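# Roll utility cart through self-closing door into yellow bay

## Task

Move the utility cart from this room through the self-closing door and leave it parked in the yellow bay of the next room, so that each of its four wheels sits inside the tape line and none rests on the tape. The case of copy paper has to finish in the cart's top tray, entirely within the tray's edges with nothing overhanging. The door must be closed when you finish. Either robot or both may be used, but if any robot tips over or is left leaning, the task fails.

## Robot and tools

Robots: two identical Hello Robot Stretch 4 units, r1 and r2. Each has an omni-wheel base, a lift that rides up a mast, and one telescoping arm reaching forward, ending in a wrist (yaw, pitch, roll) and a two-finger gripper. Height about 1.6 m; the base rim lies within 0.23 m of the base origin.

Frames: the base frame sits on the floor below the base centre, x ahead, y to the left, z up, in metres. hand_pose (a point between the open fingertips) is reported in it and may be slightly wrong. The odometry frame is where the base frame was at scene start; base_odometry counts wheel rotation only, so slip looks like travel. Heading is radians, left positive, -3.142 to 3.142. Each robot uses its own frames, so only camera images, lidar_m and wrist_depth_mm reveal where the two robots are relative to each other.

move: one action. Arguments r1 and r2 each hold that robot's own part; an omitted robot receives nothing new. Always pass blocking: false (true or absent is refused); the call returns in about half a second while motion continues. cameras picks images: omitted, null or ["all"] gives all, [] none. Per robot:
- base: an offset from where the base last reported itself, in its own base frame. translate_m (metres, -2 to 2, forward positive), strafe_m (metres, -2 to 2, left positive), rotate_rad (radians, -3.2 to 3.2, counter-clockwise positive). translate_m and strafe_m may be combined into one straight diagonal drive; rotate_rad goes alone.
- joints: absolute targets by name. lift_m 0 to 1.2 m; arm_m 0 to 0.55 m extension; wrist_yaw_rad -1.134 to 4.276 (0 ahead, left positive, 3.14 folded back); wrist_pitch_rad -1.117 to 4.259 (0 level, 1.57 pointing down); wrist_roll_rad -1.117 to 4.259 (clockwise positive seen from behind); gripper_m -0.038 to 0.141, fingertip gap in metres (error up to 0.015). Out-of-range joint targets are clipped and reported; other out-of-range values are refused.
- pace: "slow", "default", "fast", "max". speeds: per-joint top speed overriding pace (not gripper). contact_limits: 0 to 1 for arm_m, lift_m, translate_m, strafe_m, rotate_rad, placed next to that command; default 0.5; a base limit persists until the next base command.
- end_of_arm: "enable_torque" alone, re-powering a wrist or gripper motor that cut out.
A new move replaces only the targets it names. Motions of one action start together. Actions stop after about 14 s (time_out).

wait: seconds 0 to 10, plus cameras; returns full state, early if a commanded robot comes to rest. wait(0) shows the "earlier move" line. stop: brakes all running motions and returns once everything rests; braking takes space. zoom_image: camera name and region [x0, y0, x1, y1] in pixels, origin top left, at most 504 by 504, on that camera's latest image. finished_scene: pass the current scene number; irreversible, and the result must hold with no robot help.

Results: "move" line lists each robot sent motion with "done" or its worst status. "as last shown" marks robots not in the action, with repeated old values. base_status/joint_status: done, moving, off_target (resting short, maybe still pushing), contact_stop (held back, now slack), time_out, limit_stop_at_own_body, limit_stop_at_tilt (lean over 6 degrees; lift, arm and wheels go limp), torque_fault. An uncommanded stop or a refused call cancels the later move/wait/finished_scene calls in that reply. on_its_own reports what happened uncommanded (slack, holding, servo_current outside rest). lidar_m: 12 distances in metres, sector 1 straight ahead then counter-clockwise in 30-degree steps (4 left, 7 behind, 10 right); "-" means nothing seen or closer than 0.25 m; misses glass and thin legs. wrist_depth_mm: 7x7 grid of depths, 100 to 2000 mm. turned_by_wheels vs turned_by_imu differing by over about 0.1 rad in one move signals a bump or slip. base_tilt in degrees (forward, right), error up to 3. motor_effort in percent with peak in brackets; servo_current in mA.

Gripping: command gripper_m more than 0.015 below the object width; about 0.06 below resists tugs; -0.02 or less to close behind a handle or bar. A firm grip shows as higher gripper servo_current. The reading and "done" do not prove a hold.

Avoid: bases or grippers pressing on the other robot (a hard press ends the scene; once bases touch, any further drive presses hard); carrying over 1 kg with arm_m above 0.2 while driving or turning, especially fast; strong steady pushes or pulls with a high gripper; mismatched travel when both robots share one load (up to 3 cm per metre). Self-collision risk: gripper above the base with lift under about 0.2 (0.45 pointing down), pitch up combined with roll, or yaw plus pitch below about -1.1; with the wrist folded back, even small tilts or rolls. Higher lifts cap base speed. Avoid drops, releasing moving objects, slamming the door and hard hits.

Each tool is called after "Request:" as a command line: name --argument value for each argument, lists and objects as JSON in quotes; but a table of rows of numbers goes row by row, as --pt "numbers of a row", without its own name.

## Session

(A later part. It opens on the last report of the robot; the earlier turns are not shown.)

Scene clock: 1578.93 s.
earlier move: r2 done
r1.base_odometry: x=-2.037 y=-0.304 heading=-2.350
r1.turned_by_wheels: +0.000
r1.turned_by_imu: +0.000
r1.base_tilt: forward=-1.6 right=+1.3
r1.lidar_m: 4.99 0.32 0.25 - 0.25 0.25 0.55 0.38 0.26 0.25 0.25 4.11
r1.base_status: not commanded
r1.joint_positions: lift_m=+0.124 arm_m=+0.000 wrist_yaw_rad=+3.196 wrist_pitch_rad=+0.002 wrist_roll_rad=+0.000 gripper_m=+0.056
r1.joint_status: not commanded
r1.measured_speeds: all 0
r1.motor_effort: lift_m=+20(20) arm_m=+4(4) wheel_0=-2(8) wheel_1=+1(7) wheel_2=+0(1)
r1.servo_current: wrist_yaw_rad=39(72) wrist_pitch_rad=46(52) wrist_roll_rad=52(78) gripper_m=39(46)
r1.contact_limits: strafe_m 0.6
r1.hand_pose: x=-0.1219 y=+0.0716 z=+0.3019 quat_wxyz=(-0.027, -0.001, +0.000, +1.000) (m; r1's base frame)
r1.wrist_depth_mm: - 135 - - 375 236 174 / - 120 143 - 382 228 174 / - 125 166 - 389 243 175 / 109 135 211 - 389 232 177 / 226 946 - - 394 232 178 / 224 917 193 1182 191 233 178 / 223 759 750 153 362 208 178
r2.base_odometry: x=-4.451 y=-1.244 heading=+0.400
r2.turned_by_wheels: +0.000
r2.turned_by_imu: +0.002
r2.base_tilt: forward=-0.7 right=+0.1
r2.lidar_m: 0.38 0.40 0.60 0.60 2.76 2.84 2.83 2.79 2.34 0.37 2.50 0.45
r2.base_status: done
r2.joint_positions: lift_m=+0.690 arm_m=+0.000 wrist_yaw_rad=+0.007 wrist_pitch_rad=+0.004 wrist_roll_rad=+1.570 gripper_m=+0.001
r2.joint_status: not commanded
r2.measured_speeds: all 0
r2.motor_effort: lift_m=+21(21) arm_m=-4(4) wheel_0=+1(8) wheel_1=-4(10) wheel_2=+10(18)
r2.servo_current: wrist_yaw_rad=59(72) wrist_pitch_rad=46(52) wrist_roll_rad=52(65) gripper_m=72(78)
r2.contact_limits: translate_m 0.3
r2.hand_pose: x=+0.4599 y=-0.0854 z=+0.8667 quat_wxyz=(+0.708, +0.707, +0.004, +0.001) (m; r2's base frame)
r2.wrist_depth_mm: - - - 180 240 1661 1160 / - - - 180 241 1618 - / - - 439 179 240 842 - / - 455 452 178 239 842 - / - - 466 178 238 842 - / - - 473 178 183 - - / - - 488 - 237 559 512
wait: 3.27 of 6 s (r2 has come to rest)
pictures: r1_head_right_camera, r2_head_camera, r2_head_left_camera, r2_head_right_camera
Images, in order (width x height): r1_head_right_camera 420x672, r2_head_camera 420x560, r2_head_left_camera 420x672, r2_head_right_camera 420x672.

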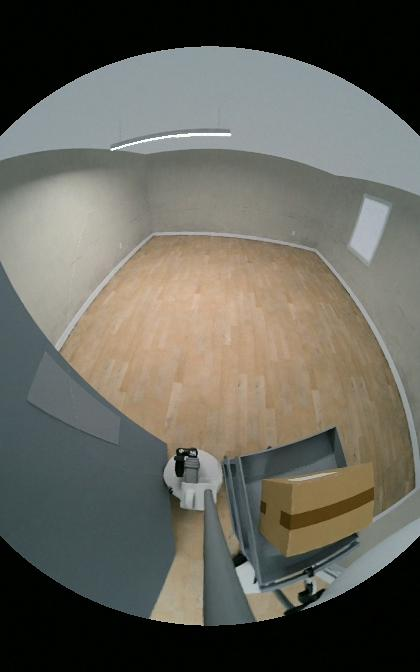

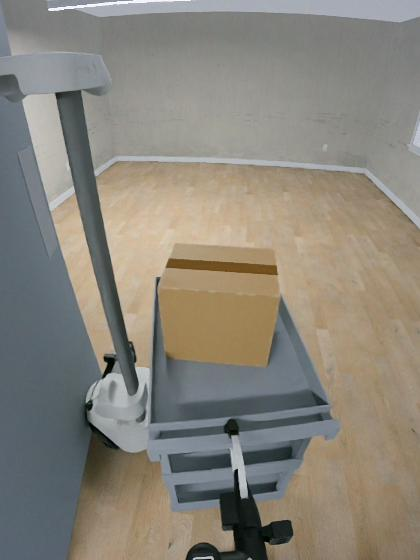

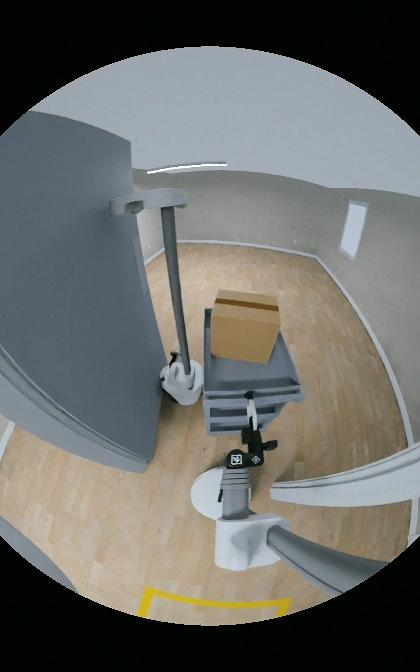

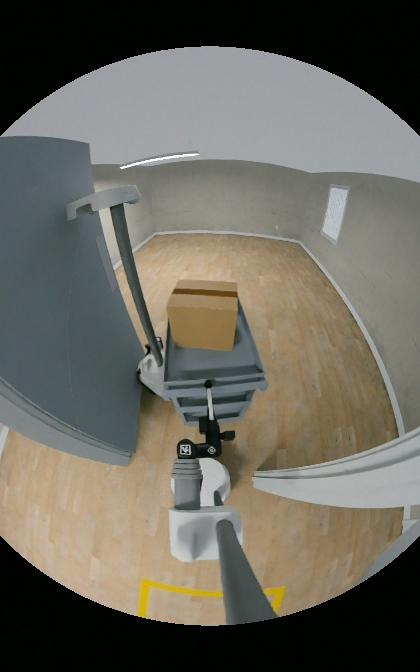

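Request:
move --blocking false --cameras '[]' --r2 '{"base":{"translate_m":-0.2,"strafe_m":0.022},"pace":"slow","contact_limits":{"translate_m":0.3}}'

Request:
wait --seconds 6 --cameras '["r2_head_camera","r2_head_left_camera","r2_head_right_camera","r1_head_right_camera"]'

Request:
zoom_image --camera "r1_head_right_camera" --region '[140, 420, 420, 640]'

Request:
zoom_image --camera "r2_head_right_camera" --region '[100, 340, 400, 640]'

Scene clock: 1589.20 s.
move: r2 moving
r1: as last shown
r1.lidar_m: 5.00 0.32 0.25 - 0.25 0.25 0.50 0.36 0.25 0.25 0.25 4.11
r1.motor_effort: lift_m=+19(20) arm_m=+4(4) wheel_0=-2(3) wheel_1=+1(1) wheel_2=+0(1)
r1.servo_current: wrist_yaw_rad=46(72) wrist_pitch_rad=46(46) wrist_roll_rad=46(59) gripper_m=39(46)
r1.contact_limits: strafe_m 0.6
r1.wrist_depth_mm: - 135 - - 375 236 173 / - 121 143 - 382 227 174 / - 125 166 - 387 241 176 / 109 135 210 - 392 231 177 / 215 960 - - 394 234 178 / 224 931 192 1182 191 233 178 / 220 750 759 153 368 207 178
r2.base_odometry: x=-4.463 y=-1.247 heading=+0.400
r2.turned_by_wheels: +0.000
r2.turned_by_imu: +0.001
r2.base_tilt: forward=-0.7 right=+0.1
r2.lidar_m: 0.40 0.42 0.60 0.60 2.75 2.85 2.80 2.81 2.30 0.37 2.49 0.45
r2.base_status: translate_m moving; strafe_m moving
r2.joint_positions: lift_m=+0.690 arm_m=+0.000 wrist_yaw_rad=+0.007 wrist_pitch_rad=+0.004 wrist_roll_rad=+1.570 gripper_m=+0.001
r2.joint_status: not commanded
r2.measured_speeds: translate_m=-0.048 strafe_m=+0.005 rotate_rad=+0.002 lift_m=+0.000 arm_m=+0.000 wrist_yaw_rad=+0.000 wrist_pitch_rad=+0.000 wrist_roll_rad=+0.000
r2.motor_effort: lift_m=+21(21) arm_m=-3(4) wheel_0=-6(6) wheel_1=-6(7) wheel_2=+15(15)
r2.servo_current: wrist_yaw_rad=65(65) wrist_pitch_rad=39(46) wrist_roll_rad=39(59) gripper_m=59(72)
r2.contact_limits: translate_m 0.3
r2.hand_pose: x=+0.4599 y=-0.0854 z=+0.8667 quat_wxyz=(+0.708, +0.707, +0.004, +0.001) (m; r2's base frame)
r2.wrist_depth_mm: - - - 180 242 1661 1160 / - - - 180 240 1576 - / - - 439 179 239 842 - / - 459 452 180 239 842 - / - - 466 179 239 842 - / - - 477 178 182 - - / - - 492 - 239 559 512
pictures: none
No camera images: "cameras" was empty.

Scene clock: 1592.00 s.
earlier move: r2 done
r1.base_odometry: x=-2.037 y=-0.304 heading=-2.350
r1.turned_by_wheels: +0.000
r1.turned_by_imu: +0.000
r1.base_tilt: forward=-1.6 right=+1.3
r1.lidar_m: 5.02 0.36 0.25 - 0.25 0.25 0.55 0.35 0.25 0.25 2.92 4.11
r1.base_status: not commanded
r1.joint_positions: lift_m=+0.124 arm_m=+0.000 wrist_yaw_rad=+3.196 wrist_pitch_rad=+0.002 wrist_roll_rad=+0.000 gripper_m=+0.056
r1.joint_status: not commanded
r1.measured_speeds: all 0
r1.motor_effort: lift_m=+19(20) arm_m=+4(4) wheel_0=-2(3) wheel_1=+2(2) wheel_2=+0(1)
r1.servo_current: wrist_yaw_rad=52(78) wrist_pitch_rad=39(52) wrist_roll_rad=65(78) gripper_m=39(52)
r1.contact_limits: strafe_m 0.6
r1.hand_pose: x=-0.1219 y=+0.0716 z=+0.3019 quat_wxyz=(-0.027, -0.001, +0.000, +1.000) (m; r1's base frame)
r1.wrist_depth_mm: - 135 - - 375 236 174 / - 120 143 - 379 227 174 / - 125 166 - 389 241 176 / 109 135 211 - 389 231 178 / 215 1060 1921 - 394 230 178 / 222 1008 191 1182 191 232 178 / 221 707 759 153 364 208 179
r2.base_odometry: x=-4.644 y=-1.301 heading=+0.399
r2.turned_by_wheels: -0.001
r2.turned_by_imu: -0.001
r2.base_tilt: forward=-0.7 right=+0.0
r2.lidar_m: 0.38 0.77 0.64 2.26 2.75 2.66 2.63 2.78 2.27 0.43 0.40 0.44
r2.base_status: done
r2.joint_positions: lift_m=+0.690 arm_m=+0.000 wrist_yaw_rad=+0.000 wrist_pitch_rad=+0.004 wrist_roll_rad=+1.570 gripper_m=+0.001
r2.joint_status: not commanded
r2.measured_speeds: all 0
r2.motor_effort: lift_m=+21(21) arm_m=-3(4) wheel_0=-8(12) wheel_1=-6(8) wheel_2=+4(15)
r2.servo_current: wrist_yaw_rad=46(65) wrist_pitch_rad=39(46) wrist_roll_rad=46(65) gripper_m=65(78)
r2.contact_limits: translate_m 0.3
r2.hand_pose: x=+0.4593 y=-0.0875 z=+0.8667 quat_wxyz=(+0.708, +0.707, +0.001, -0.002) (m; r2's base frame)
r2.wrist_depth_mm: - - - 182 243 1661 1138 / - - - 181 242 1576 - / - - 442 181 242 842 - / - 455 452 179 240 842 - / - - 462 179 240 831 - / - - 469 178 182 - - / 798 778 484 - 237 525 -
wait: 2.80 of 6 s (r2 has come to rest)
pictures: r1_head_right_camera, r2_head_camera, r2_head_left_camera, r2_head_right_camera
Images, in order (width x height): r1_head_right_camera 420x672, r2_head_camera 420x560, r2_head_left_camera 420x672, r2_head_right_camera 420x672.

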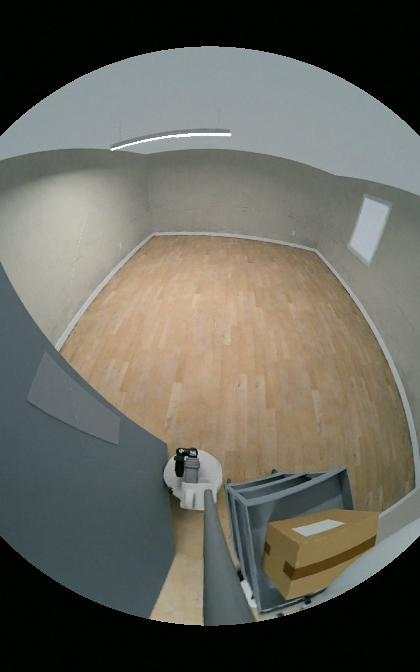

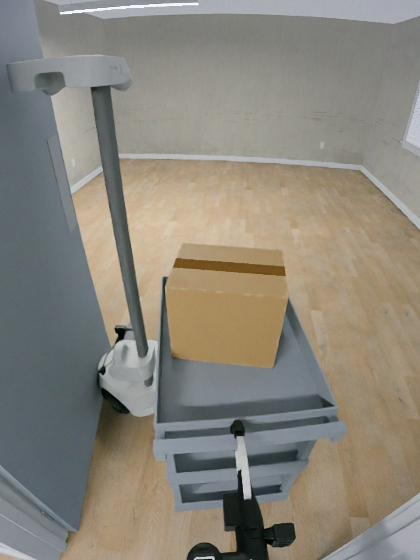

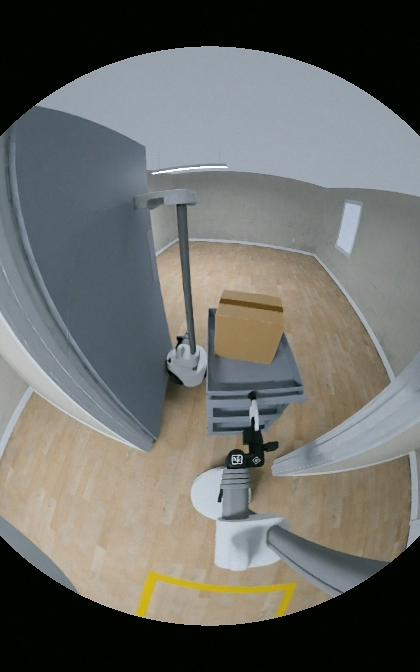

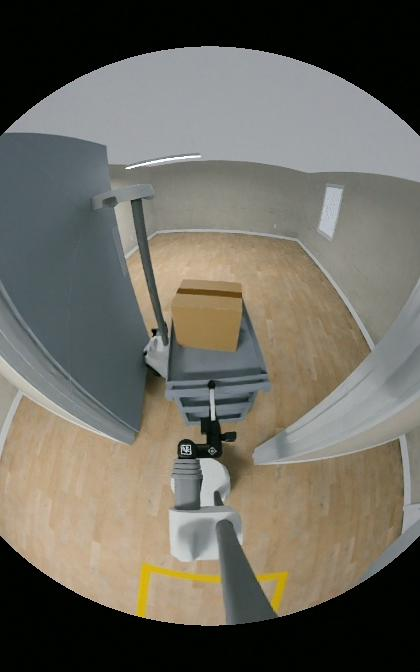

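Scaled by 1.800 from the camera's 420x672 image, which has a finer 600x960 frame.

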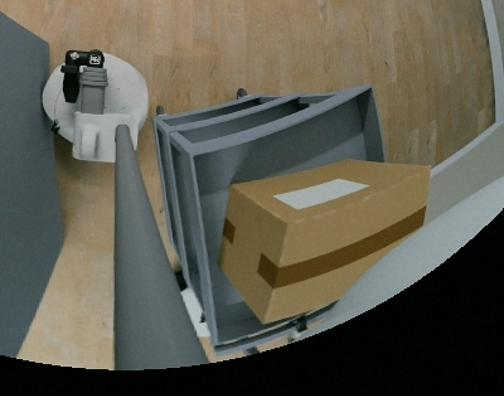

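Scaled by 1.680 from the camera's 420x672 image, which has a finer 600x960 frame.

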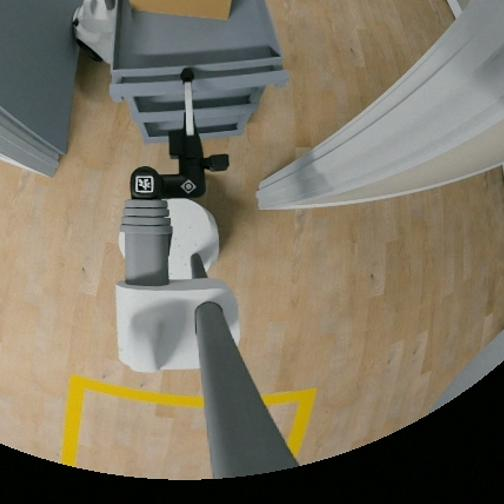

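Request:
move --blocking false --cameras '[]' --r2 '{"base":{"translate_m":-0.3,"strafe_m":0.03},"pace":"slow","contact_limits":{"translate_m":0.3}}'

Request:
wait --seconds 6 --cameras '["r2_head_camera","r2_head_left_camera","r2_head_right_camera","r1_head_right_camera"]'

Request:
zoom_image --camera "r2_head_right_camera" --region '[100, 340, 400, 640]'

Scene clock: 1599.23 s.
move: r2 moving
r1: as last shown
r1.lidar_m: 4.99 0.37 0.25 - 0.25 0.25 0.54 0.36 0.25 0.26 2.91 4.12
r1.motor_effort: lift_m=+19(20) arm_m=+4(4) wheel_0=-2(2) wheel_1=+2(2) wheel_2=+0(1)
r1.servo_current: wrist_yaw_rad=46(65) wrist_pitch_rad=46(46) wrist_roll_rad=59(59) gripper_m=46(52)
r1.contact_limits: strafe_m 0.6
r1.wrist_depth_mm: - 135 - - 377 236 173 / - 121 143 - 382 228 174 / - 125 165 - 387 242 176 / 109 135 210 - 389 231 177 / 215 1042 - - 397 232 177 / 222 1008 192 1205 191 232 179 / 512 699 741 153 362 207 178
r2.base_odometry: x=-4.656 y=-1.305 heading=+0.398
r2.turned_by_wheels: -0.001
r2.turned_by_imu: +0.000
r2.base_tilt: forward=-0.6 right=+0.0
r2.lidar_m: 0.39 0.77 0.66 2.39 2.76 2.66 2.61 2.80 2.28 0.46 0.42 0.45
r2.base_status: translate_m moving; strafe_m moving
r2.joint_positions: lift_m=+0.690 arm_m=+0.000 wrist_yaw_rad=+0.000 wrist_pitch_rad=+0.004 wrist_roll_rad=+1.570 gripper_m=+0.001
r2.joint_status: not commanded
r2.measured_speeds: translate_m=-0.049 strafe_m=+0.005 rotate_rad=+0.000 lift_m=+0.000 arm_m=+0.000 wrist_yaw_rad=+0.000 wrist_pitch_rad=+0.000 wrist_roll_rad=+0.000
r2.motor_effort: lift_m=+21(21) arm_m=-4(4) wheel_0=-10(12) wheel_1=-6(9) wheel_2=+11(11)
r2.servo_current: wrist_yaw_rad=46(59) wrist_pitch_rad=39(46) wrist_roll_rad=46(59) gripper_m=72(78)
r2.contact_limits: translate_m 0.3
r2.hand_pose: x=+0.4593 y=-0.0875 z=+0.8667 quat_wxyz=(+0.708, +0.707, +0.001, -0.002) (m; r2's base frame)
r2.wrist_depth_mm: - - - 182 243 1661 1182 / - - - 181 243 1537 - / - - 442 181 241 854 - / - 459 452 180 241 854 - / - - 466 179 239 842 - / - - 473 178 184 - - / 798 798 488 - 237 - 517
pictures: none
No camera images: "cameras" was empty.

Scene clock: 1603.03 s.
earlier move: r2 done
r1.base_odometry: x=-2.037 y=-0.304 heading=-2.350
r1.turned_by_wheels: +0.000
r1.turned_by_imu: +0.000
r1.base_tilt: forward=-1.6 right=+1.3
r1.lidar_m: 5.02 0.34 0.25 - 0.25 0.25 0.54 0.42 0.44 2.78 2.93 4.13
r1.base_status: not commanded
r1.joint_positions: lift_m=+0.124 arm_m=+0.000 wrist_yaw_rad=+3.196 wrist_pitch_rad=+0.002 wrist_roll_rad=+0.000 gripper_m=+0.056
r1.joint_status: not commanded
r1.measured_speeds: all 0
r1.motor_effort: lift_m=+20(20) arm_m=+4(4) wheel_0=-2(3) wheel_1=+1(2) wheel_2=+0(1)
r1.servo_current: wrist_yaw_rad=33(65) wrist_pitch_rad=39(52) wrist_roll_rad=39(72) gripper_m=39(52)
r1.contact_limits: strafe_m 0.6
r1.hand_pose: x=-0.1219 y=+0.0716 z=+0.3019 quat_wxyz=(-0.027, -0.001, +0.000, +1.000) (m; r1's base frame)
r1.wrist_depth_mm: - 135 - - 377 238 174 / - 121 143 - 382 228 174 / - 125 165 - 384 240 176 / 109 136 211 - 392 231 177 / 137 - 1661 - 394 231 178 / 224 1098 191 1182 191 232 178 / 222 759 741 153 362 208 178
r2.base_odometry: x=-4.932 y=-1.390 heading=+0.398
r2.turned_by_wheels: +0.000
r2.turned_by_imu: -0.001
r2.base_tilt: forward=-0.7 right=+0.1
r2.lidar_m: 0.40 0.82 0.83 2.52 2.77 2.36 2.33 2.55 2.24 1.21 0.61 0.44
r2.base_status: done
r2.joint_positions: lift_m=+0.690 arm_m=+0.000 wrist_yaw_rad=-0.003 wrist_pitch_rad=+0.004 wrist_roll_rad=+1.570 gripper_m=+0.001
r2.joint_status: not commanded
r2.measured_speeds: all 0
r2.motor_effort: lift_m=+21(21) arm_m=-3(4) wheel_0=-9(16) wheel_1=-4(9) wheel_2=+3(11)
r2.servo_current: wrist_yaw_rad=39(72) wrist_pitch_rad=39(52) wrist_roll_rad=59(59) gripper_m=65(78)
r2.contact_limits: translate_m 0.3
r2.hand_pose: x=+0.4590 y=-0.0884 z=+0.8667 quat_wxyz=(+0.708, +0.707, +0.000, -0.003) (m; r2's base frame)
r2.wrist_depth_mm: - - - 176 236 1708 517 / - - - 177 237 768 - / - 439 436 177 236 842 - / - 459 445 177 238 842 - / - - 469 178 238 842 - / - 492 189 178 184 - - / - 124 - - 240 - 488
wait: 3.80 of 6 s (r2 has come to rest)
pictures: r1_head_right_camera, r2_head_camera, r2_head_left_camera, r2_head_right_camera
Images, in order (width x height): r1_head_right_camera 420x672, r2_head_camera 420x560, r2_head_left_camera 420x672, r2_head_right_camera 420x672.

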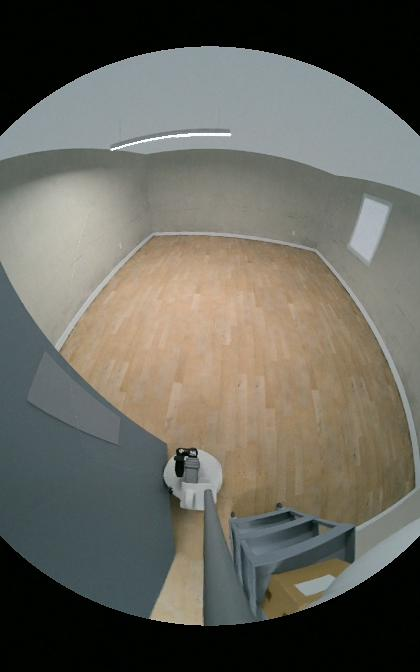

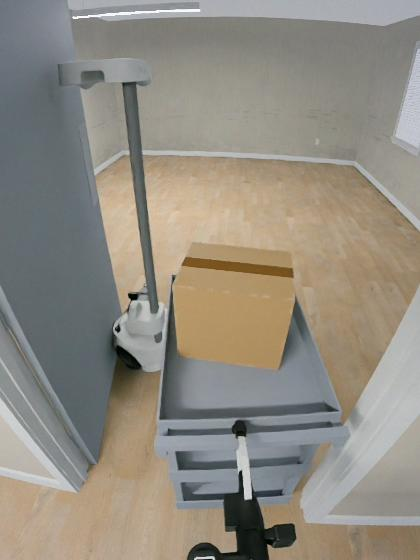

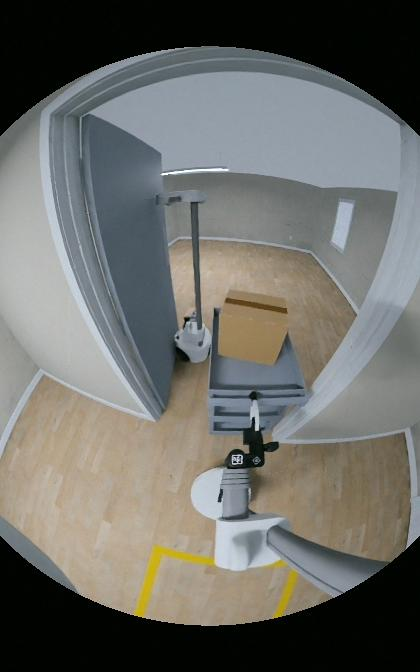

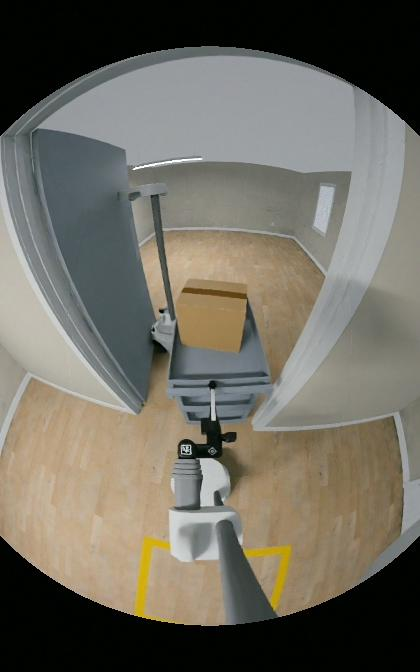

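Scaled by 1.680 from the camera's 420x672 image, which has a finer 600x960 frame.

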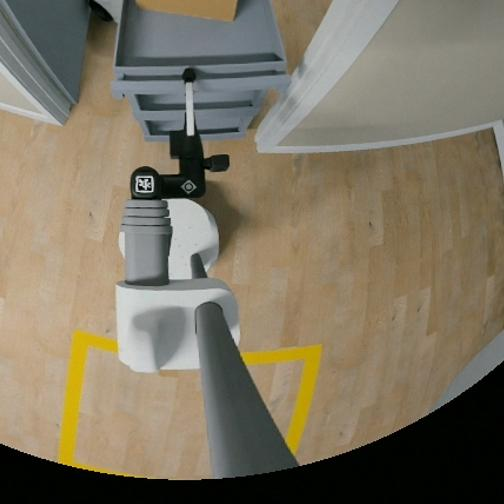

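Request:
move --blocking false --cameras '[]' --r2 '{"base":{"translate_m":-0.3,"strafe_m":0.09},"pace":"slow","contact_limits":{"translate_m":0.3}}'

Request:
wait --seconds 6 --cameras '["r2_head_camera","r2_head_left_camera","r2_head_right_camera"]'

Request:
zoom_image --camera "r2_head_right_camera" --region '[100, 340, 400, 640]'

Scene clock: 1614.80 s.
move: r2 moving
r1: as last shown
r1.lidar_m: 5.02 0.34 0.25 - 0.25 0.25 0.53 0.41 0.50 2.77 2.91 4.11
r1.motor_effort: lift_m=+20(20) arm_m=+4(4) wheel_0=-2(3) wheel_1=+2(2) wheel_2=+0(1)
r1.servo_current: wrist_yaw_rad=52(59) wrist_pitch_rad=46(46) wrist_roll_rad=33(59) gripper_m=46(46)
r1.contact_limits: strafe_m 0.6
r1.wrist_depth_mm: - 134 - - 375 238 173 / - 121 142 - 382 228 175 / - 125 165 - 387 242 176 / 109 135 211 - 389 231 178 / 137 - 1661 - 397 232 177 / 223 1118 193 1182 191 233 178 / 222 759 750 153 364 208 178
r2.base_odometry: x=-4.945 y=-1.391 heading=+0.397
r2.turned_by_wheels: -0.001
r2.turned_by_imu: +0.000
r2.base_tilt: forward=-0.7 right=+0.1
r2.lidar_m: 0.39 0.82 0.82 2.51 2.75 2.35 2.31 2.56 2.24 1.26 0.60 0.43
r2.base_status: translate_m moving; strafe_m moving
r2.joint_positions: lift_m=+0.690 arm_m=+0.000 wrist_yaw_rad=-0.004 wrist_pitch_rad=+0.004 wrist_roll_rad=+1.570 gripper_m=+0.001
r2.joint_status: not commanded
r2.measured_speeds: translate_m=-0.049 strafe_m=+0.014 rotate_rad=-0.002 lift_m=+0.000 arm_m=+0.000 wrist_yaw_rad=+0.000 wrist_pitch_rad=+0.000 wrist_roll_rad=+0.000
r2.motor_effort: lift_m=+21(21) arm_m=-3(4) wheel_0=-11(16) wheel_1=-6(6) wheel_2=+8(9)
r2.servo_current: wrist_yaw_rad=46(59) wrist_pitch_rad=39(46) wrist_roll_rad=52(52) gripper_m=65(72)
r2.contact_limits: translate_m 0.3
r2.hand_pose: x=+0.4590 y=-0.0885 z=+0.8667 quat_wxyz=(+0.708, +0.707, +0.000, -0.003) (m; r2's base frame)
r2.wrist_depth_mm: - - - 176 236 1618 496 / - - - 177 236 759 - / - 436 439 176 236 842 - / - 455 455 177 238 842 - / - - 473 178 237 842 - / - 1078 189 178 185 - - / - 123 - - 240 530 492
pictures: none
No camera images: "cameras" was empty.

Scene clock: 1618.67 s.
earlier move: r2 done
r1.base_odometry: x=-2.037 y=-0.304 heading=-2.350
r1.turned_by_wheels: +0.000
r1.turned_by_imu: +0.000
r1.base_tilt: forward=-1.6 right=+1.3
r1.lidar_m: 5.02 0.34 0.25 - 0.25 0.25 0.52 0.68 0.93 2.78 2.92 4.13
r1.base_status: not commanded
r1.joint_positions: lift_m=+0.124 arm_m=+0.000 wrist_yaw_rad=+3.196 wrist_pitch_rad=+0.002 wrist_roll_rad=+0.000 gripper_m=+0.056
r1.joint_status: not commanded
r1.measured_speeds: all 0
r1.motor_effort: lift_m=+19(20) arm_m=+4(4) wheel_0=-2(3) wheel_1=+1(2) wheel_2=-1(1)
r1.servo_current: wrist_yaw_rad=39(72) wrist_pitch_rad=46(52) wrist_roll_rad=52(78) gripper_m=39(52)
r1.contact_limits: strafe_m 0.6
r1.hand_pose: x=-0.1219 y=+0.0716 z=+0.3019 quat_wxyz=(-0.027, -0.001, +0.000, +1.000) (m; r1's base frame)
r1.wrist_depth_mm: - 135 - - 373 237 173 / - 120 143 - 382 227 174 / - 125 166 - 387 242 175 / 109 135 211 - 392 232 177 / 214 - 1708 - 397 232 178 / 225 991 194 1182 190 232 178 / 750 715 759 153 364 207 178
r2.base_odometry: x=-5.243 y=-1.423 heading=+0.397
r2.turned_by_wheels: +0.000
r2.turned_by_imu: -0.002
r2.base_tilt: forward=-0.7 right=+0.0
r2.lidar_m: 0.41 0.98 1.35 2.48 2.52 2.04 2.02 2.21 2.28 2.00 0.99 0.41
r2.base_status: done
r2.joint_positions: lift_m=+0.690 arm_m=+0.000 wrist_yaw_rad=-0.005 wrist_pitch_rad=+0.004 wrist_roll_rad=+1.570 gripper_m=+0.001
r2.joint_status: not commanded
r2.measured_speeds: all 0
r2.motor_effort: lift_m=+21(21) arm_m=-4(4) wheel_0=-8(16) wheel_1=-6(8) wheel_2=+2(9)
r2.servo_current: wrist_yaw_rad=52(65) wrist_pitch_rad=39(52) wrist_roll_rad=39(65) gripper_m=65(78)
r2.contact_limits: translate_m 0.3
r2.hand_pose: x=+0.4589 y=-0.0888 z=+0.8667 quat_wxyz=(+0.708, +0.707, +0.000, -0.003) (m; r2's base frame)
r2.wrist_depth_mm: - - - 158 215 732 - / - - 415 161 219 - - / - 430 430 165 224 - - / - 466 455 170 230 842 - / - - 484 174 236 - - / - 1336 189 177 182 1308 - / - 115 - - - - 459
wait: 3.87 of 6 s (r2 has come to rest)
pictures: r2_head_camera, r2_head_left_camera, r2_head_right_camera
Images, in order (width x height): r2_head_camera 420x560, r2_head_left_camera 420x672, r2_head_right_camera 420x672.

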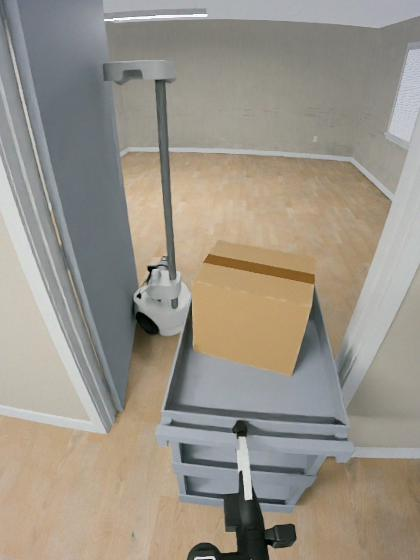

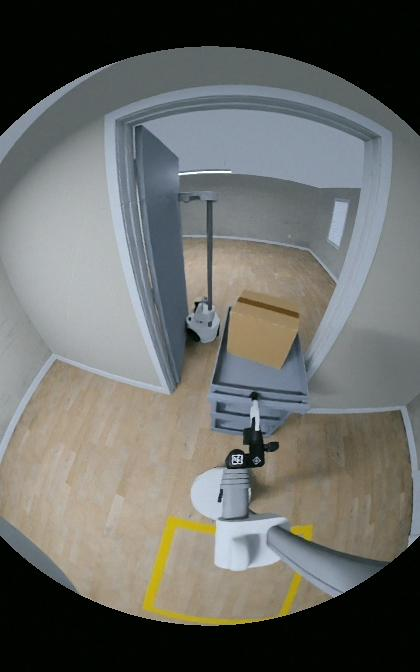

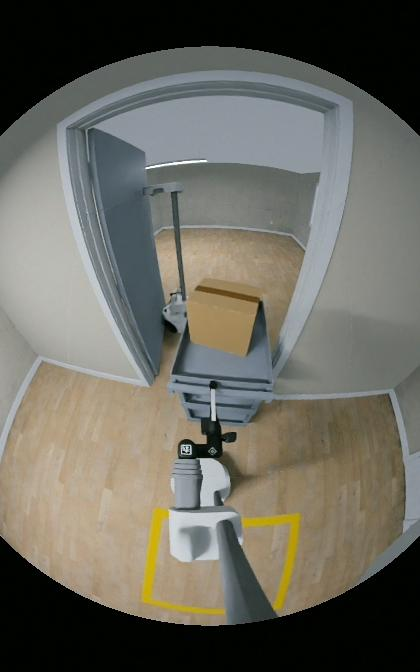

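Scaled by 1.680 from the camera's 420x672 image, which has a finer 600x960 frame.

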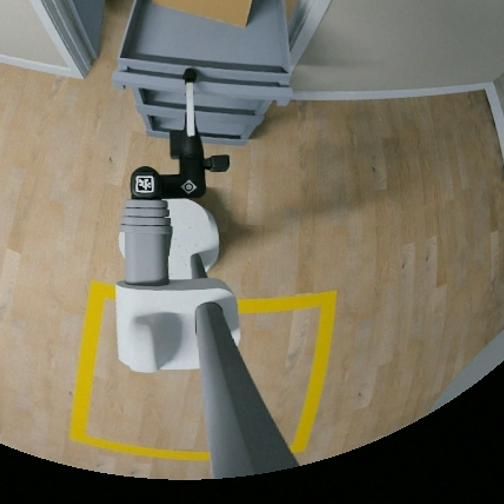

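Request:
move --blocking false --cameras '[]' --r2 '{"base":{"translate_m":-0.5,"strafe_m":-0.06},"pace":"slow","contact_limits":{"translate_m":0.3}}'

Request:
wait --seconds 8 --cameras '["r2_head_camera","r2_head_left_camera","r2_head_right_camera"]'

Scene clock: 1636.90 s.
move: r2 moving
r1: as last shown
r1.lidar_m: 5.02 0.36 0.25 - 0.25 0.25 0.54 0.69 0.92 2.77 2.94 4.12
r1.servo_current: wrist_yaw_rad=52(65) wrist_pitch_rad=46(46) wrist_roll_rad=59(59) gripper_m=39(46)
r1.contact_limits: strafe_m 0.6
r1.wrist_depth_mm: - 134 - - 375 236 173 / - 121 142 - 382 228 175 / - 125 165 - 389 243 176 / 109 136 210 - 392 231 177 / 215 - 1661 - 394 232 178 / 225 1098 194 1182 191 234 178 / 741 732 750 153 359 208 179
r2.base_odometry: x=-5.254 y=-1.429 heading=+0.397
r2.turned_by_wheels: +0.000
r2.turned_by_imu: +0.000
r2.base_tilt: forward=-0.6 right=+0.1
r2.lidar_m: 0.41 0.99 1.39 2.48 2.53 2.03 2.01 2.17 2.29 1.99 0.99 0.42
r2.base_status: translate_m moving; strafe_m moving
r2.joint_positions: lift_m=+0.690 arm_m=+0.000 wrist_yaw_rad=-0.005 wrist_pitch_rad=+0.004 wrist_roll_rad=+1.570 gripper_m=+0.001
r2.joint_status: not commanded
r2.measured_speeds: translate_m=-0.048 strafe_m=-0.006 rotate_rad=+0.001 lift_m=+0.000 arm_m=+0.000 wrist_yaw_rad=+0.000 wrist_pitch_rad=+0.000 wrist_roll_rad=+0.000
r2.motor_effort: lift_m=+21(21) arm_m=-4(4) wheel_0=-10(13) wheel_1=-7(9) wheel_2=+10(10)
r2.servo_current: wrist_yaw_rad=46(65) wrist_pitch_rad=39(52) wrist_roll_rad=39(59) gripper_m=65(72)
r2.contact_limits: translate_m 0.3
r2.hand_pose: x=+0.4589 y=-0.0888 z=+0.8667 quat_wxyz=(+0.708, +0.707, +0.000, -0.003) (m; r2's base frame)
r2.wrist_depth_mm: - - - 156 212 741 - / - - 418 160 219 - - / - 436 430 165 224 - - / - 466 459 169 230 842 - / - - 484 173 237 - - / - 1308 188 177 185 1366 - / - 115 - - - - 459
pictures: none
No camera images: "cameras" was empty.

Scene clock: 1642.70 s.
earlier move: r2 done
r1.base_odometry: x=-2.037 y=-0.304 heading=-2.350
r1.turned_by_wheels: +0.000
r1.turned_by_imu: +0.000
r1.base_tilt: forward=-1.6 right=+1.3
r1.lidar_m: 5.02 0.36 0.25 - 0.25 0.25 0.55 1.17 1.18 2.78 2.91 4.11
r1.base_status: not commanded
r1.joint_positions: lift_m=+0.124 arm_m=+0.000 wrist_yaw_rad=+3.196 wrist_pitch_rad=+0.002 wrist_roll_rad=+0.000 gripper_m=+0.056
r1.joint_status: not commanded
r1.measured_speeds: all 0
r1.motor_effort: lift_m=+20(20) arm_m=+4(4) wheel_0=-2(3) wheel_1=+1(2) wheel_2=-1(1)
r1.servo_current: wrist_yaw_rad=46(72) wrist_pitch_rad=33(52) wrist_roll_rad=52(65) gripper_m=39(52)
r1.contact_limits: strafe_m 0.6
r1.hand_pose: x=-0.1219 y=+0.0716 z=+0.3019 quat_wxyz=(-0.027, -0.001, +0.000, +1.000) (m; r1's base frame)
r1.wrist_depth_mm: - 135 - - 375 236 173 / - 120 143 - 382 227 174 / - 125 166 - 389 241 176 / 109 135 211 - 392 231 177 / 215 1756 - - 394 232 178 / 1008 1205 193 1182 191 233 178 / 750 750 750 154 366 208 178
r2.base_odometry: x=-5.680 y=-1.671 heading=+0.397
r2.turned_by_wheels: +0.001
r2.turned_by_imu: +0.004
r2.base_tilt: forward=-0.7 right=+0.1
r2.lidar_m: 0.42 0.48 2.20 2.60 1.93 1.56 1.54 1.69 2.13 2.12 1.60 0.43
r2.base_status: done
r2.joint_positions: lift_m=+0.690 arm_m=+0.000 wrist_yaw_rad=+0.005 wrist_pitch_rad=+0.004 wrist_roll_rad=+1.570 gripper_m=+0.001
r2.joint_status: not commanded
r2.measured_speeds: all 0
r2.motor_effort: lift_m=+21(21) arm_m=-3(4) wheel_0=+1(13) wheel_1=-5(9) wheel_2=+9(14)
r2.servo_current: wrist_yaw_rad=46(65) wrist_pitch_rad=39(52) wrist_roll_rad=46(65) gripper_m=72(78)
r2.contact_limits: translate_m 0.3
r2.hand_pose: x=+0.4597 y=-0.0859 z=+0.8667 quat_wxyz=(+0.708, +0.707, +0.003, +0.000) (m; r2's base frame)
r2.wrist_depth_mm: - - - 157 215 - - / - - 418 160 220 - - / - 430 430 165 224 820 - / - 462 452 170 230 831 - / - - 484 174 236 - - / - - 500 177 181 - - / - - - - - - 480
wait: 5.80 of 8 s (r2 has come to rest)
pictures: r2_head_camera, r2_head_left_camera, r2_head_right_camera
Images, in order (width x height): r2_head_camera 420x560, r2_head_left_camera 420x672, r2_head_right_camera 420x672.

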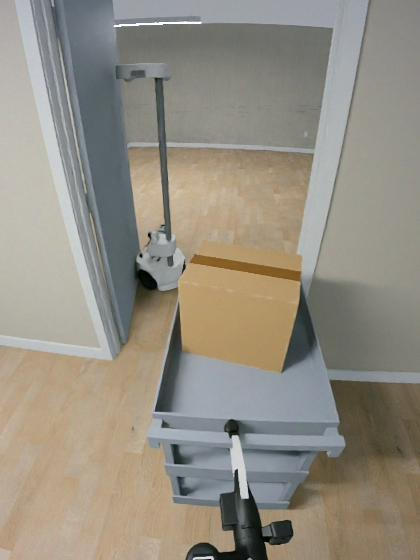

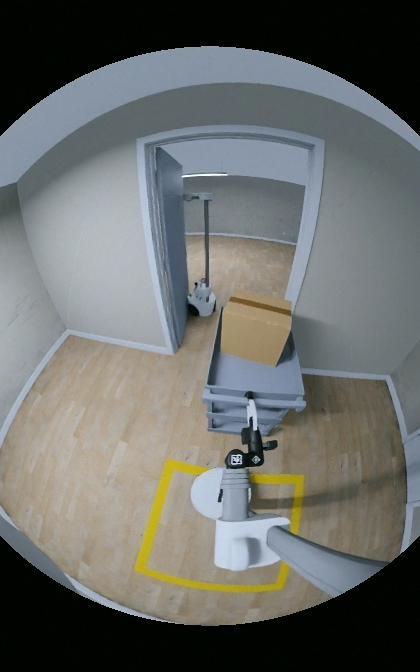

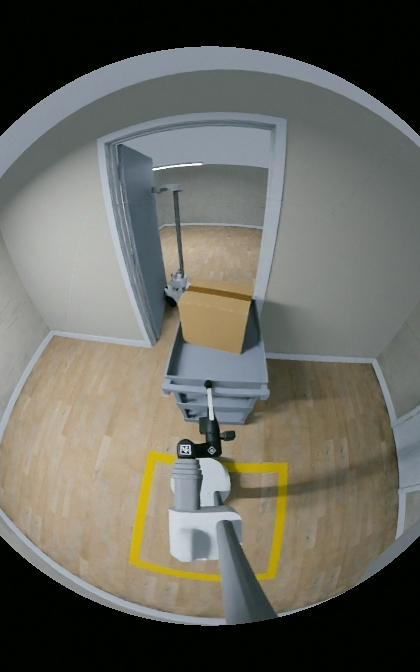

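Request:
move --blocking false --cameras '[]' --r2 '{"base":{"translate_m":-0.8,"strafe_m":0.03},"pace":"slow","contact_limits":{"translate_m":0.3}}'

Request:
wait --seconds 10 --cameras '["r2_head_camera","r2_head_left_camera","r2_head_right_camera"]'

Scene clock: 1651.80 s.
move: r2 moving
r1: as last shown
r1.lidar_m: 5.01 0.34 0.25 - 0.25 0.25 0.54 1.17 1.19 2.75 2.94 4.11
r1.motor_effort: lift_m=+19(20) arm_m=+4(4) wheel_0=-2(2) wheel_1=+1(1) wheel_2=+0(1)
r1.servo_current: wrist_yaw_rad=59(65) wrist_pitch_rad=33(52) wrist_roll_rad=52(59) gripper_m=39(52)
r1.contact_limits: strafe_m 0.6
r1.wrist_depth_mm: - 135 - - 375 237 173 / - 121 143 - 384 227 174 / - 125 165 - 387 241 176 / 109 135 211 - 389 231 177 / 137 1708 1921 - 394 232 178 / 991 1182 194 1182 190 233 178 / 750 750 759 153 362 207 178
r2.base_odometry: x=-5.692 y=-1.676 heading=+0.398
r2.turned_by_wheels: +0.000
r2.turned_by_imu: +0.001
r2.base_tilt: forward=-0.6 right=+0.1
r2.lidar_m: 0.41 0.44 2.19 2.59 1.94 1.53 1.54 1.69 2.13 2.10 1.59 0.42
r2.base_status: translate_m moving; strafe_m moving
r2.joint_positions: lift_m=+0.690 arm_m=+0.000 wrist_yaw_rad=+0.006 wrist_pitch_rad=+0.004 wrist_roll_rad=+1.570 gripper_m=+0.001
r2.joint_status: not commanded
r2.measured_speeds: translate_m=-0.049 strafe_m=+0.002 rotate_rad=-0.002 lift_m=+0.000 arm_m=+0.000 wrist_yaw_rad=+0.000 wrist_pitch_rad=+0.000 wrist_roll_rad=+0.000
r2.motor_effort: lift_m=+21(21) arm_m=-4(4) wheel_0=-5(5) wheel_1=-5(8) wheel_2=+14(16)
r2.servo_current: wrist_yaw_rad=52(65) wrist_pitch_rad=39(46) wrist_roll_rad=46(52) gripper_m=72(72)
r2.contact_limits: translate_m 0.3
r2.hand_pose: x=+0.4598 y=-0.0858 z=+0.8667 quat_wxyz=(+0.708, +0.707, +0.004, +0.001) (m; r2's base frame)
r2.wrist_depth_mm: - - - 157 213 - - / - - 415 161 220 - - / - 433 427 165 224 831 - / - 466 455 169 230 842 - / - - 480 174 236 - - / - - 504 177 183 - - / - - - - - - 484
pictures: none
No camera images: "cameras" was empty.

Scene clock: 1660.60 s.
earlier move: r2 done
r1.base_odometry: x=-2.037 y=-0.304 heading=-2.350
r1.turned_by_wheels: +0.000
r1.turned_by_imu: -0.001
r1.base_tilt: forward=-1.6 right=+1.3
r1.lidar_m: 5.01 0.33 0.25 - 0.25 0.25 0.52 1.22 1.20 2.76 2.93 4.13
r1.base_status: not commanded
r1.joint_positions: lift_m=+0.124 arm_m=+0.000 wrist_yaw_rad=+3.196 wrist_pitch_rad=+0.002 wrist_roll_rad=+0.000 gripper_m=+0.056
r1.joint_status: not commanded
r1.measured_speeds: all 0
r1.motor_effort: lift_m=+20(20) arm_m=+4(4) wheel_0=-2(3) wheel_1=+1(2) wheel_2=-1(1)
r1.servo_current: wrist_yaw_rad=39(78) wrist_pitch_rad=39(52) wrist_roll_rad=46(78) gripper_m=39(52)
r1.contact_limits: strafe_m 0.6
r1.hand_pose: x=-0.1219 y=+0.0716 z=+0.3019 quat_wxyz=(-0.027, -0.001, +0.000, +1.000) (m; r1's base frame)
r1.wrist_depth_mm: - 134 - - 375 236 173 / - 121 143 - 384 227 174 / - 125 166 - 389 241 176 / 109 135 210 - 389 231 177 / 216 - - - 394 233 178 / 991 1229 193 1205 190 232 178 / 750 750 759 153 364 207 179
r2.base_odometry: x=-6.430 y=-1.953 heading=+0.396
r2.turned_by_wheels: -0.001
r2.turned_by_imu: -0.003
r2.base_tilt: forward=-0.7 right=+0.1
r2.lidar_m: 0.42 2.26 2.73 1.91 0.95 0.75 0.74 0.82 1.26 2.03 2.23 0.42
r2.base_status: done
r2.joint_positions: lift_m=+0.690 arm_m=+0.000 wrist_yaw_rad=-0.004 wrist_pitch_rad=+0.004 wrist_roll_rad=+1.570 gripper_m=+0.001
r2.joint_status: not commanded
r2.measured_speeds: all 0
r2.motor_effort: lift_m=+21(21) arm_m=-4(4) wheel_0=-10(15) wheel_1=-5(9) wheel_2=+3(16)
r2.servo_current: wrist_yaw_rad=52(65) wrist_pitch_rad=39(52) wrist_roll_rad=46(65) gripper_m=65(78)
r2.contact_limits: translate_m 0.3
r2.hand_pose: x=+0.4590 y=-0.0885 z=+0.8667 quat_wxyz=(+0.708, +0.707, +0.000, -0.003) (m; r2's base frame)
r2.wrist_depth_mm: - - - 157 213 732 - / - 410 415 161 219 - - / 1808 430 430 166 225 - - / 1808 466 455 169 229 831 - / 1808 1983 480 174 237 - - / 1863 - 187 178 184 1708 - / - 115 - - - 1537 477
wait: 8.80 of 10 s (r2 has come to rest)
pictures: r2_head_camera, r2_head_left_camera, r2_head_right_camera
Images, in order (width x height): r2_head_camera 420x560, r2_head_left_camera 420x672, r2_head_right_camera 420x672.

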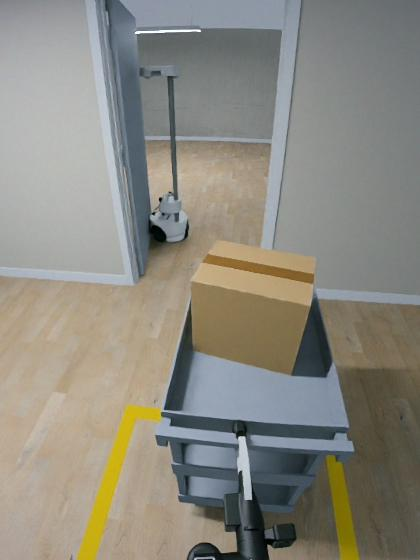

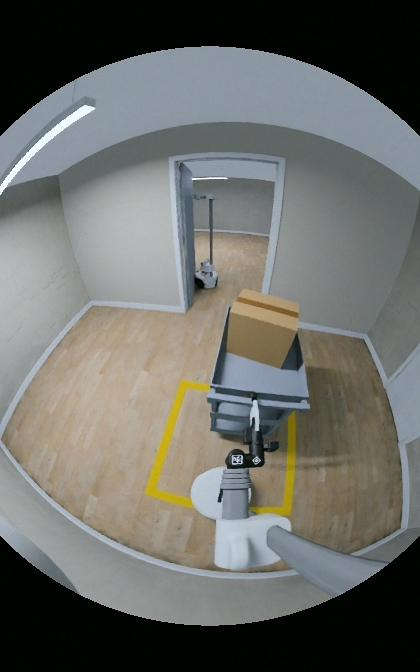

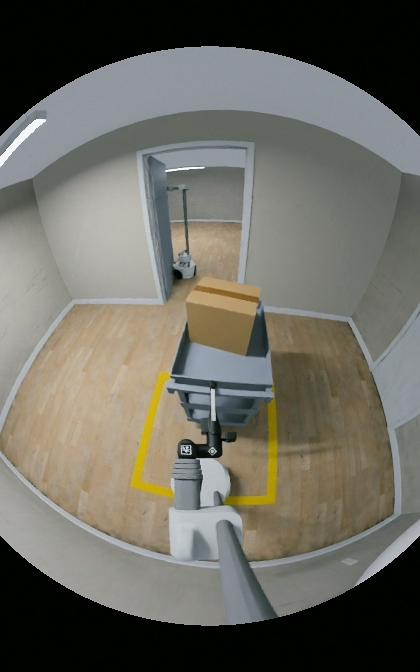

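Request:
move --blocking false --cameras '[]' --r2 '{"base":{"translate_m":-0.3,"strafe_m":0.08},"pace":"slow","contact_limits":{"translate_m":0.3}}'

Request:
wait --seconds 6 --cameras '["r2_head_camera","r2_head_left_camera","r2_head_right_camera"]'

Scene clock: 1671.57 s.
move: r2 moving
r1: as last shown
r1.turned_by_imu: +0.000
r1.lidar_m: 5.00 0.34 0.25 - 0.25 0.25 0.51 1.20 1.19 2.77 2.91 4.14
r1.motor_effort: lift_m=+20(20) arm_m=+4(4) wheel_0=-2(3) wheel_1=+2(2) wheel_2=+0(1)
r1.servo_current: wrist_yaw_rad=52(59) wrist_pitch_rad=33(46) wrist_roll_rad=52(85) gripper_m=39(46)
r1.contact_limits: strafe_m 0.6
r1.wrist_depth_mm: - 134 - - 375 236 174 / - 121 142 - 379 229 174 / - 125 166 - 387 241 176 / 109 135 211 - 394 232 177 / 215 - - - 392 232 178 / 1008 1205 194 1182 191 233 178 / 750 750 750 153 364 208 178
r2.base_odometry: x=-6.442 y=-1.954 heading=+0.395
r2.turned_by_wheels: -0.001
r2.turned_by_imu: -0.001
r2.base_tilt: forward=-0.7 right=+0.1
r2.lidar_m: 0.42 2.27 2.70 1.88 0.95 0.74 0.71 0.83 1.28 2.02 2.25 0.40
r2.base_status: translate_m moving; strafe_m moving
r2.joint_positions: lift_m=+0.690 arm_m=+0.000 wrist_yaw_rad=-0.004 wrist_pitch_rad=+0.004 wrist_roll_rad=+1.570 gripper_m=+0.001
r2.joint_status: not commanded
r2.measured_speeds: translate_m=-0.049 strafe_m=+0.013 rotate_rad=-0.002 lift_m=+0.000 arm_m=+0.000 wrist_yaw_rad=+0.000 wrist_pitch_rad=+0.000 wrist_roll_rad=+0.000
r2.motor_effort: lift_m=+21(21) arm_m=-3(4) wheel_0=-16(16) wheel_1=-7(8) wheel_2=+9(10)
r2.servo_current: wrist_yaw_rad=65(65) wrist_pitch_rad=46(46) wrist_roll_rad=33(59) gripper_m=65(72)
r2.contact_limits: translate_m 0.3
r2.hand_pose: x=+0.4590 y=-0.0885 z=+0.8667 quat_wxyz=(+0.708, +0.707, +0.000, -0.003) (m; r2's base frame)
r2.wrist_depth_mm: - - - 157 214 741 - / - 407 415 161 220 - - / 1756 436 427 165 225 - - / 1808 466 455 169 231 831 - / 1808 1983 484 174 236 - - / 1863 - 188 178 182 1708 - / - 114 - - - 1464 477
pictures: none
No camera images: "cameras" was empty.

Scene clock: 1675.43 s.
earlier move: r2 done
r1.base_odometry: x=-2.037 y=-0.304 heading=-2.350
r1.turned_by_wheels: +0.000
r1.turned_by_imu: +0.000
r1.base_tilt: forward=-1.6 right=+1.3
r1.lidar_m: 5.01 0.31 0.25 - 0.25 0.25 0.53 1.21 1.18 2.76 2.92 4.12
r1.base_status: not commanded
r1.joint_positions: lift_m=+0.124 arm_m=+0.000 wrist_yaw_rad=+3.196 wrist_pitch_rad=+0.002 wrist_roll_rad=+0.000 gripper_m=+0.056
r1.joint_status: not commanded
r1.measured_speeds: all 0
r1.motor_effort: lift_m=+20(20) arm_m=+4(4) wheel_0=-2(3) wheel_1=+1(2) wheel_2=-1(1)
r1.servo_current: wrist_yaw_rad=39(78) wrist_pitch_rad=46(52) wrist_roll_rad=46(85) gripper_m=46(52)
r1.contact_limits: strafe_m 0.6
r1.hand_pose: x=-0.1219 y=+0.0716 z=+0.3019 quat_wxyz=(-0.027, -0.001, +0.000, +1.000) (m; r1's base frame)
r1.wrist_depth_mm: - 135 - - 375 237 173 / - 121 143 - 377 228 175 / - 125 166 - 389 242 176 / 108 135 211 - 394 232 177 / 215 - - - 394 231 178 / 1008 1205 195 1182 191 233 178 / 750 759 750 154 364 207 178
r2.base_odometry: x=-6.737 y=-1.994 heading=+0.395
r2.turned_by_wheels: +0.000
r2.turned_by_imu: -0.002
r2.base_tilt: forward=-0.7 right=+0.1
r2.lidar_m: 0.41 2.59 2.69 1.14 0.55 0.43 0.44 0.49 0.75 2.07 2.25 0.42
r2.base_status: done
r2.joint_positions: lift_m=+0.690 arm_m=+0.000 wrist_yaw_rad=-0.005 wrist_pitch_rad=+0.004 wrist_roll_rad=+1.570 gripper_m=+0.001
r2.joint_status: not commanded
r2.measured_speeds: all 0
r2.motor_effort: lift_m=+21(21) arm_m=-3(4) wheel_0=-10(18) wheel_1=-6(9) wheel_2=+1(10)
r2.servo_current: wrist_yaw_rad=46(65) wrist_pitch_rad=46(52) wrist_roll_rad=46(65) gripper_m=72(78)
r2.contact_limits: translate_m 0.3
r2.hand_pose: x=+0.4588 y=-0.0889 z=+0.8667 quat_wxyz=(+0.708, +0.707, +0.000, -0.003) (m; r2's base frame)
r2.wrist_depth_mm: - 459 445 141 196 - - / - 399 397 148 205 759 - / - 433 430 153 213 - - / - 477 466 160 224 - - / - - 508 169 235 - - / - - 187 176 182 1576 492 / - - - - - 1618 1182
wait: 3.87 of 6 s (r2 has come to rest)
pictures: r2_head_camera, r2_head_left_camera, r2_head_right_camera
Images, in order (width x height): r2_head_camera 420x560, r2_head_left_camera 420x672, r2_head_right_camera 420x672.

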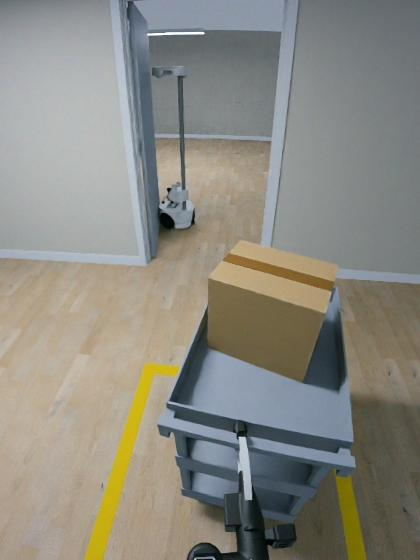

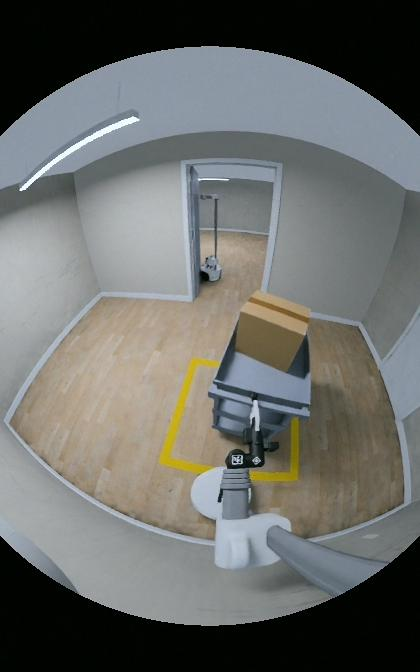

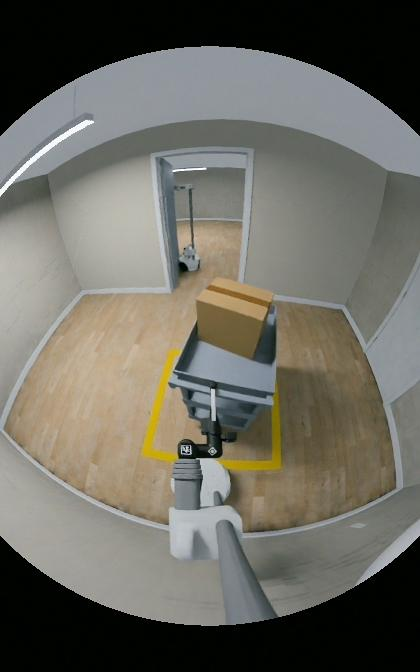

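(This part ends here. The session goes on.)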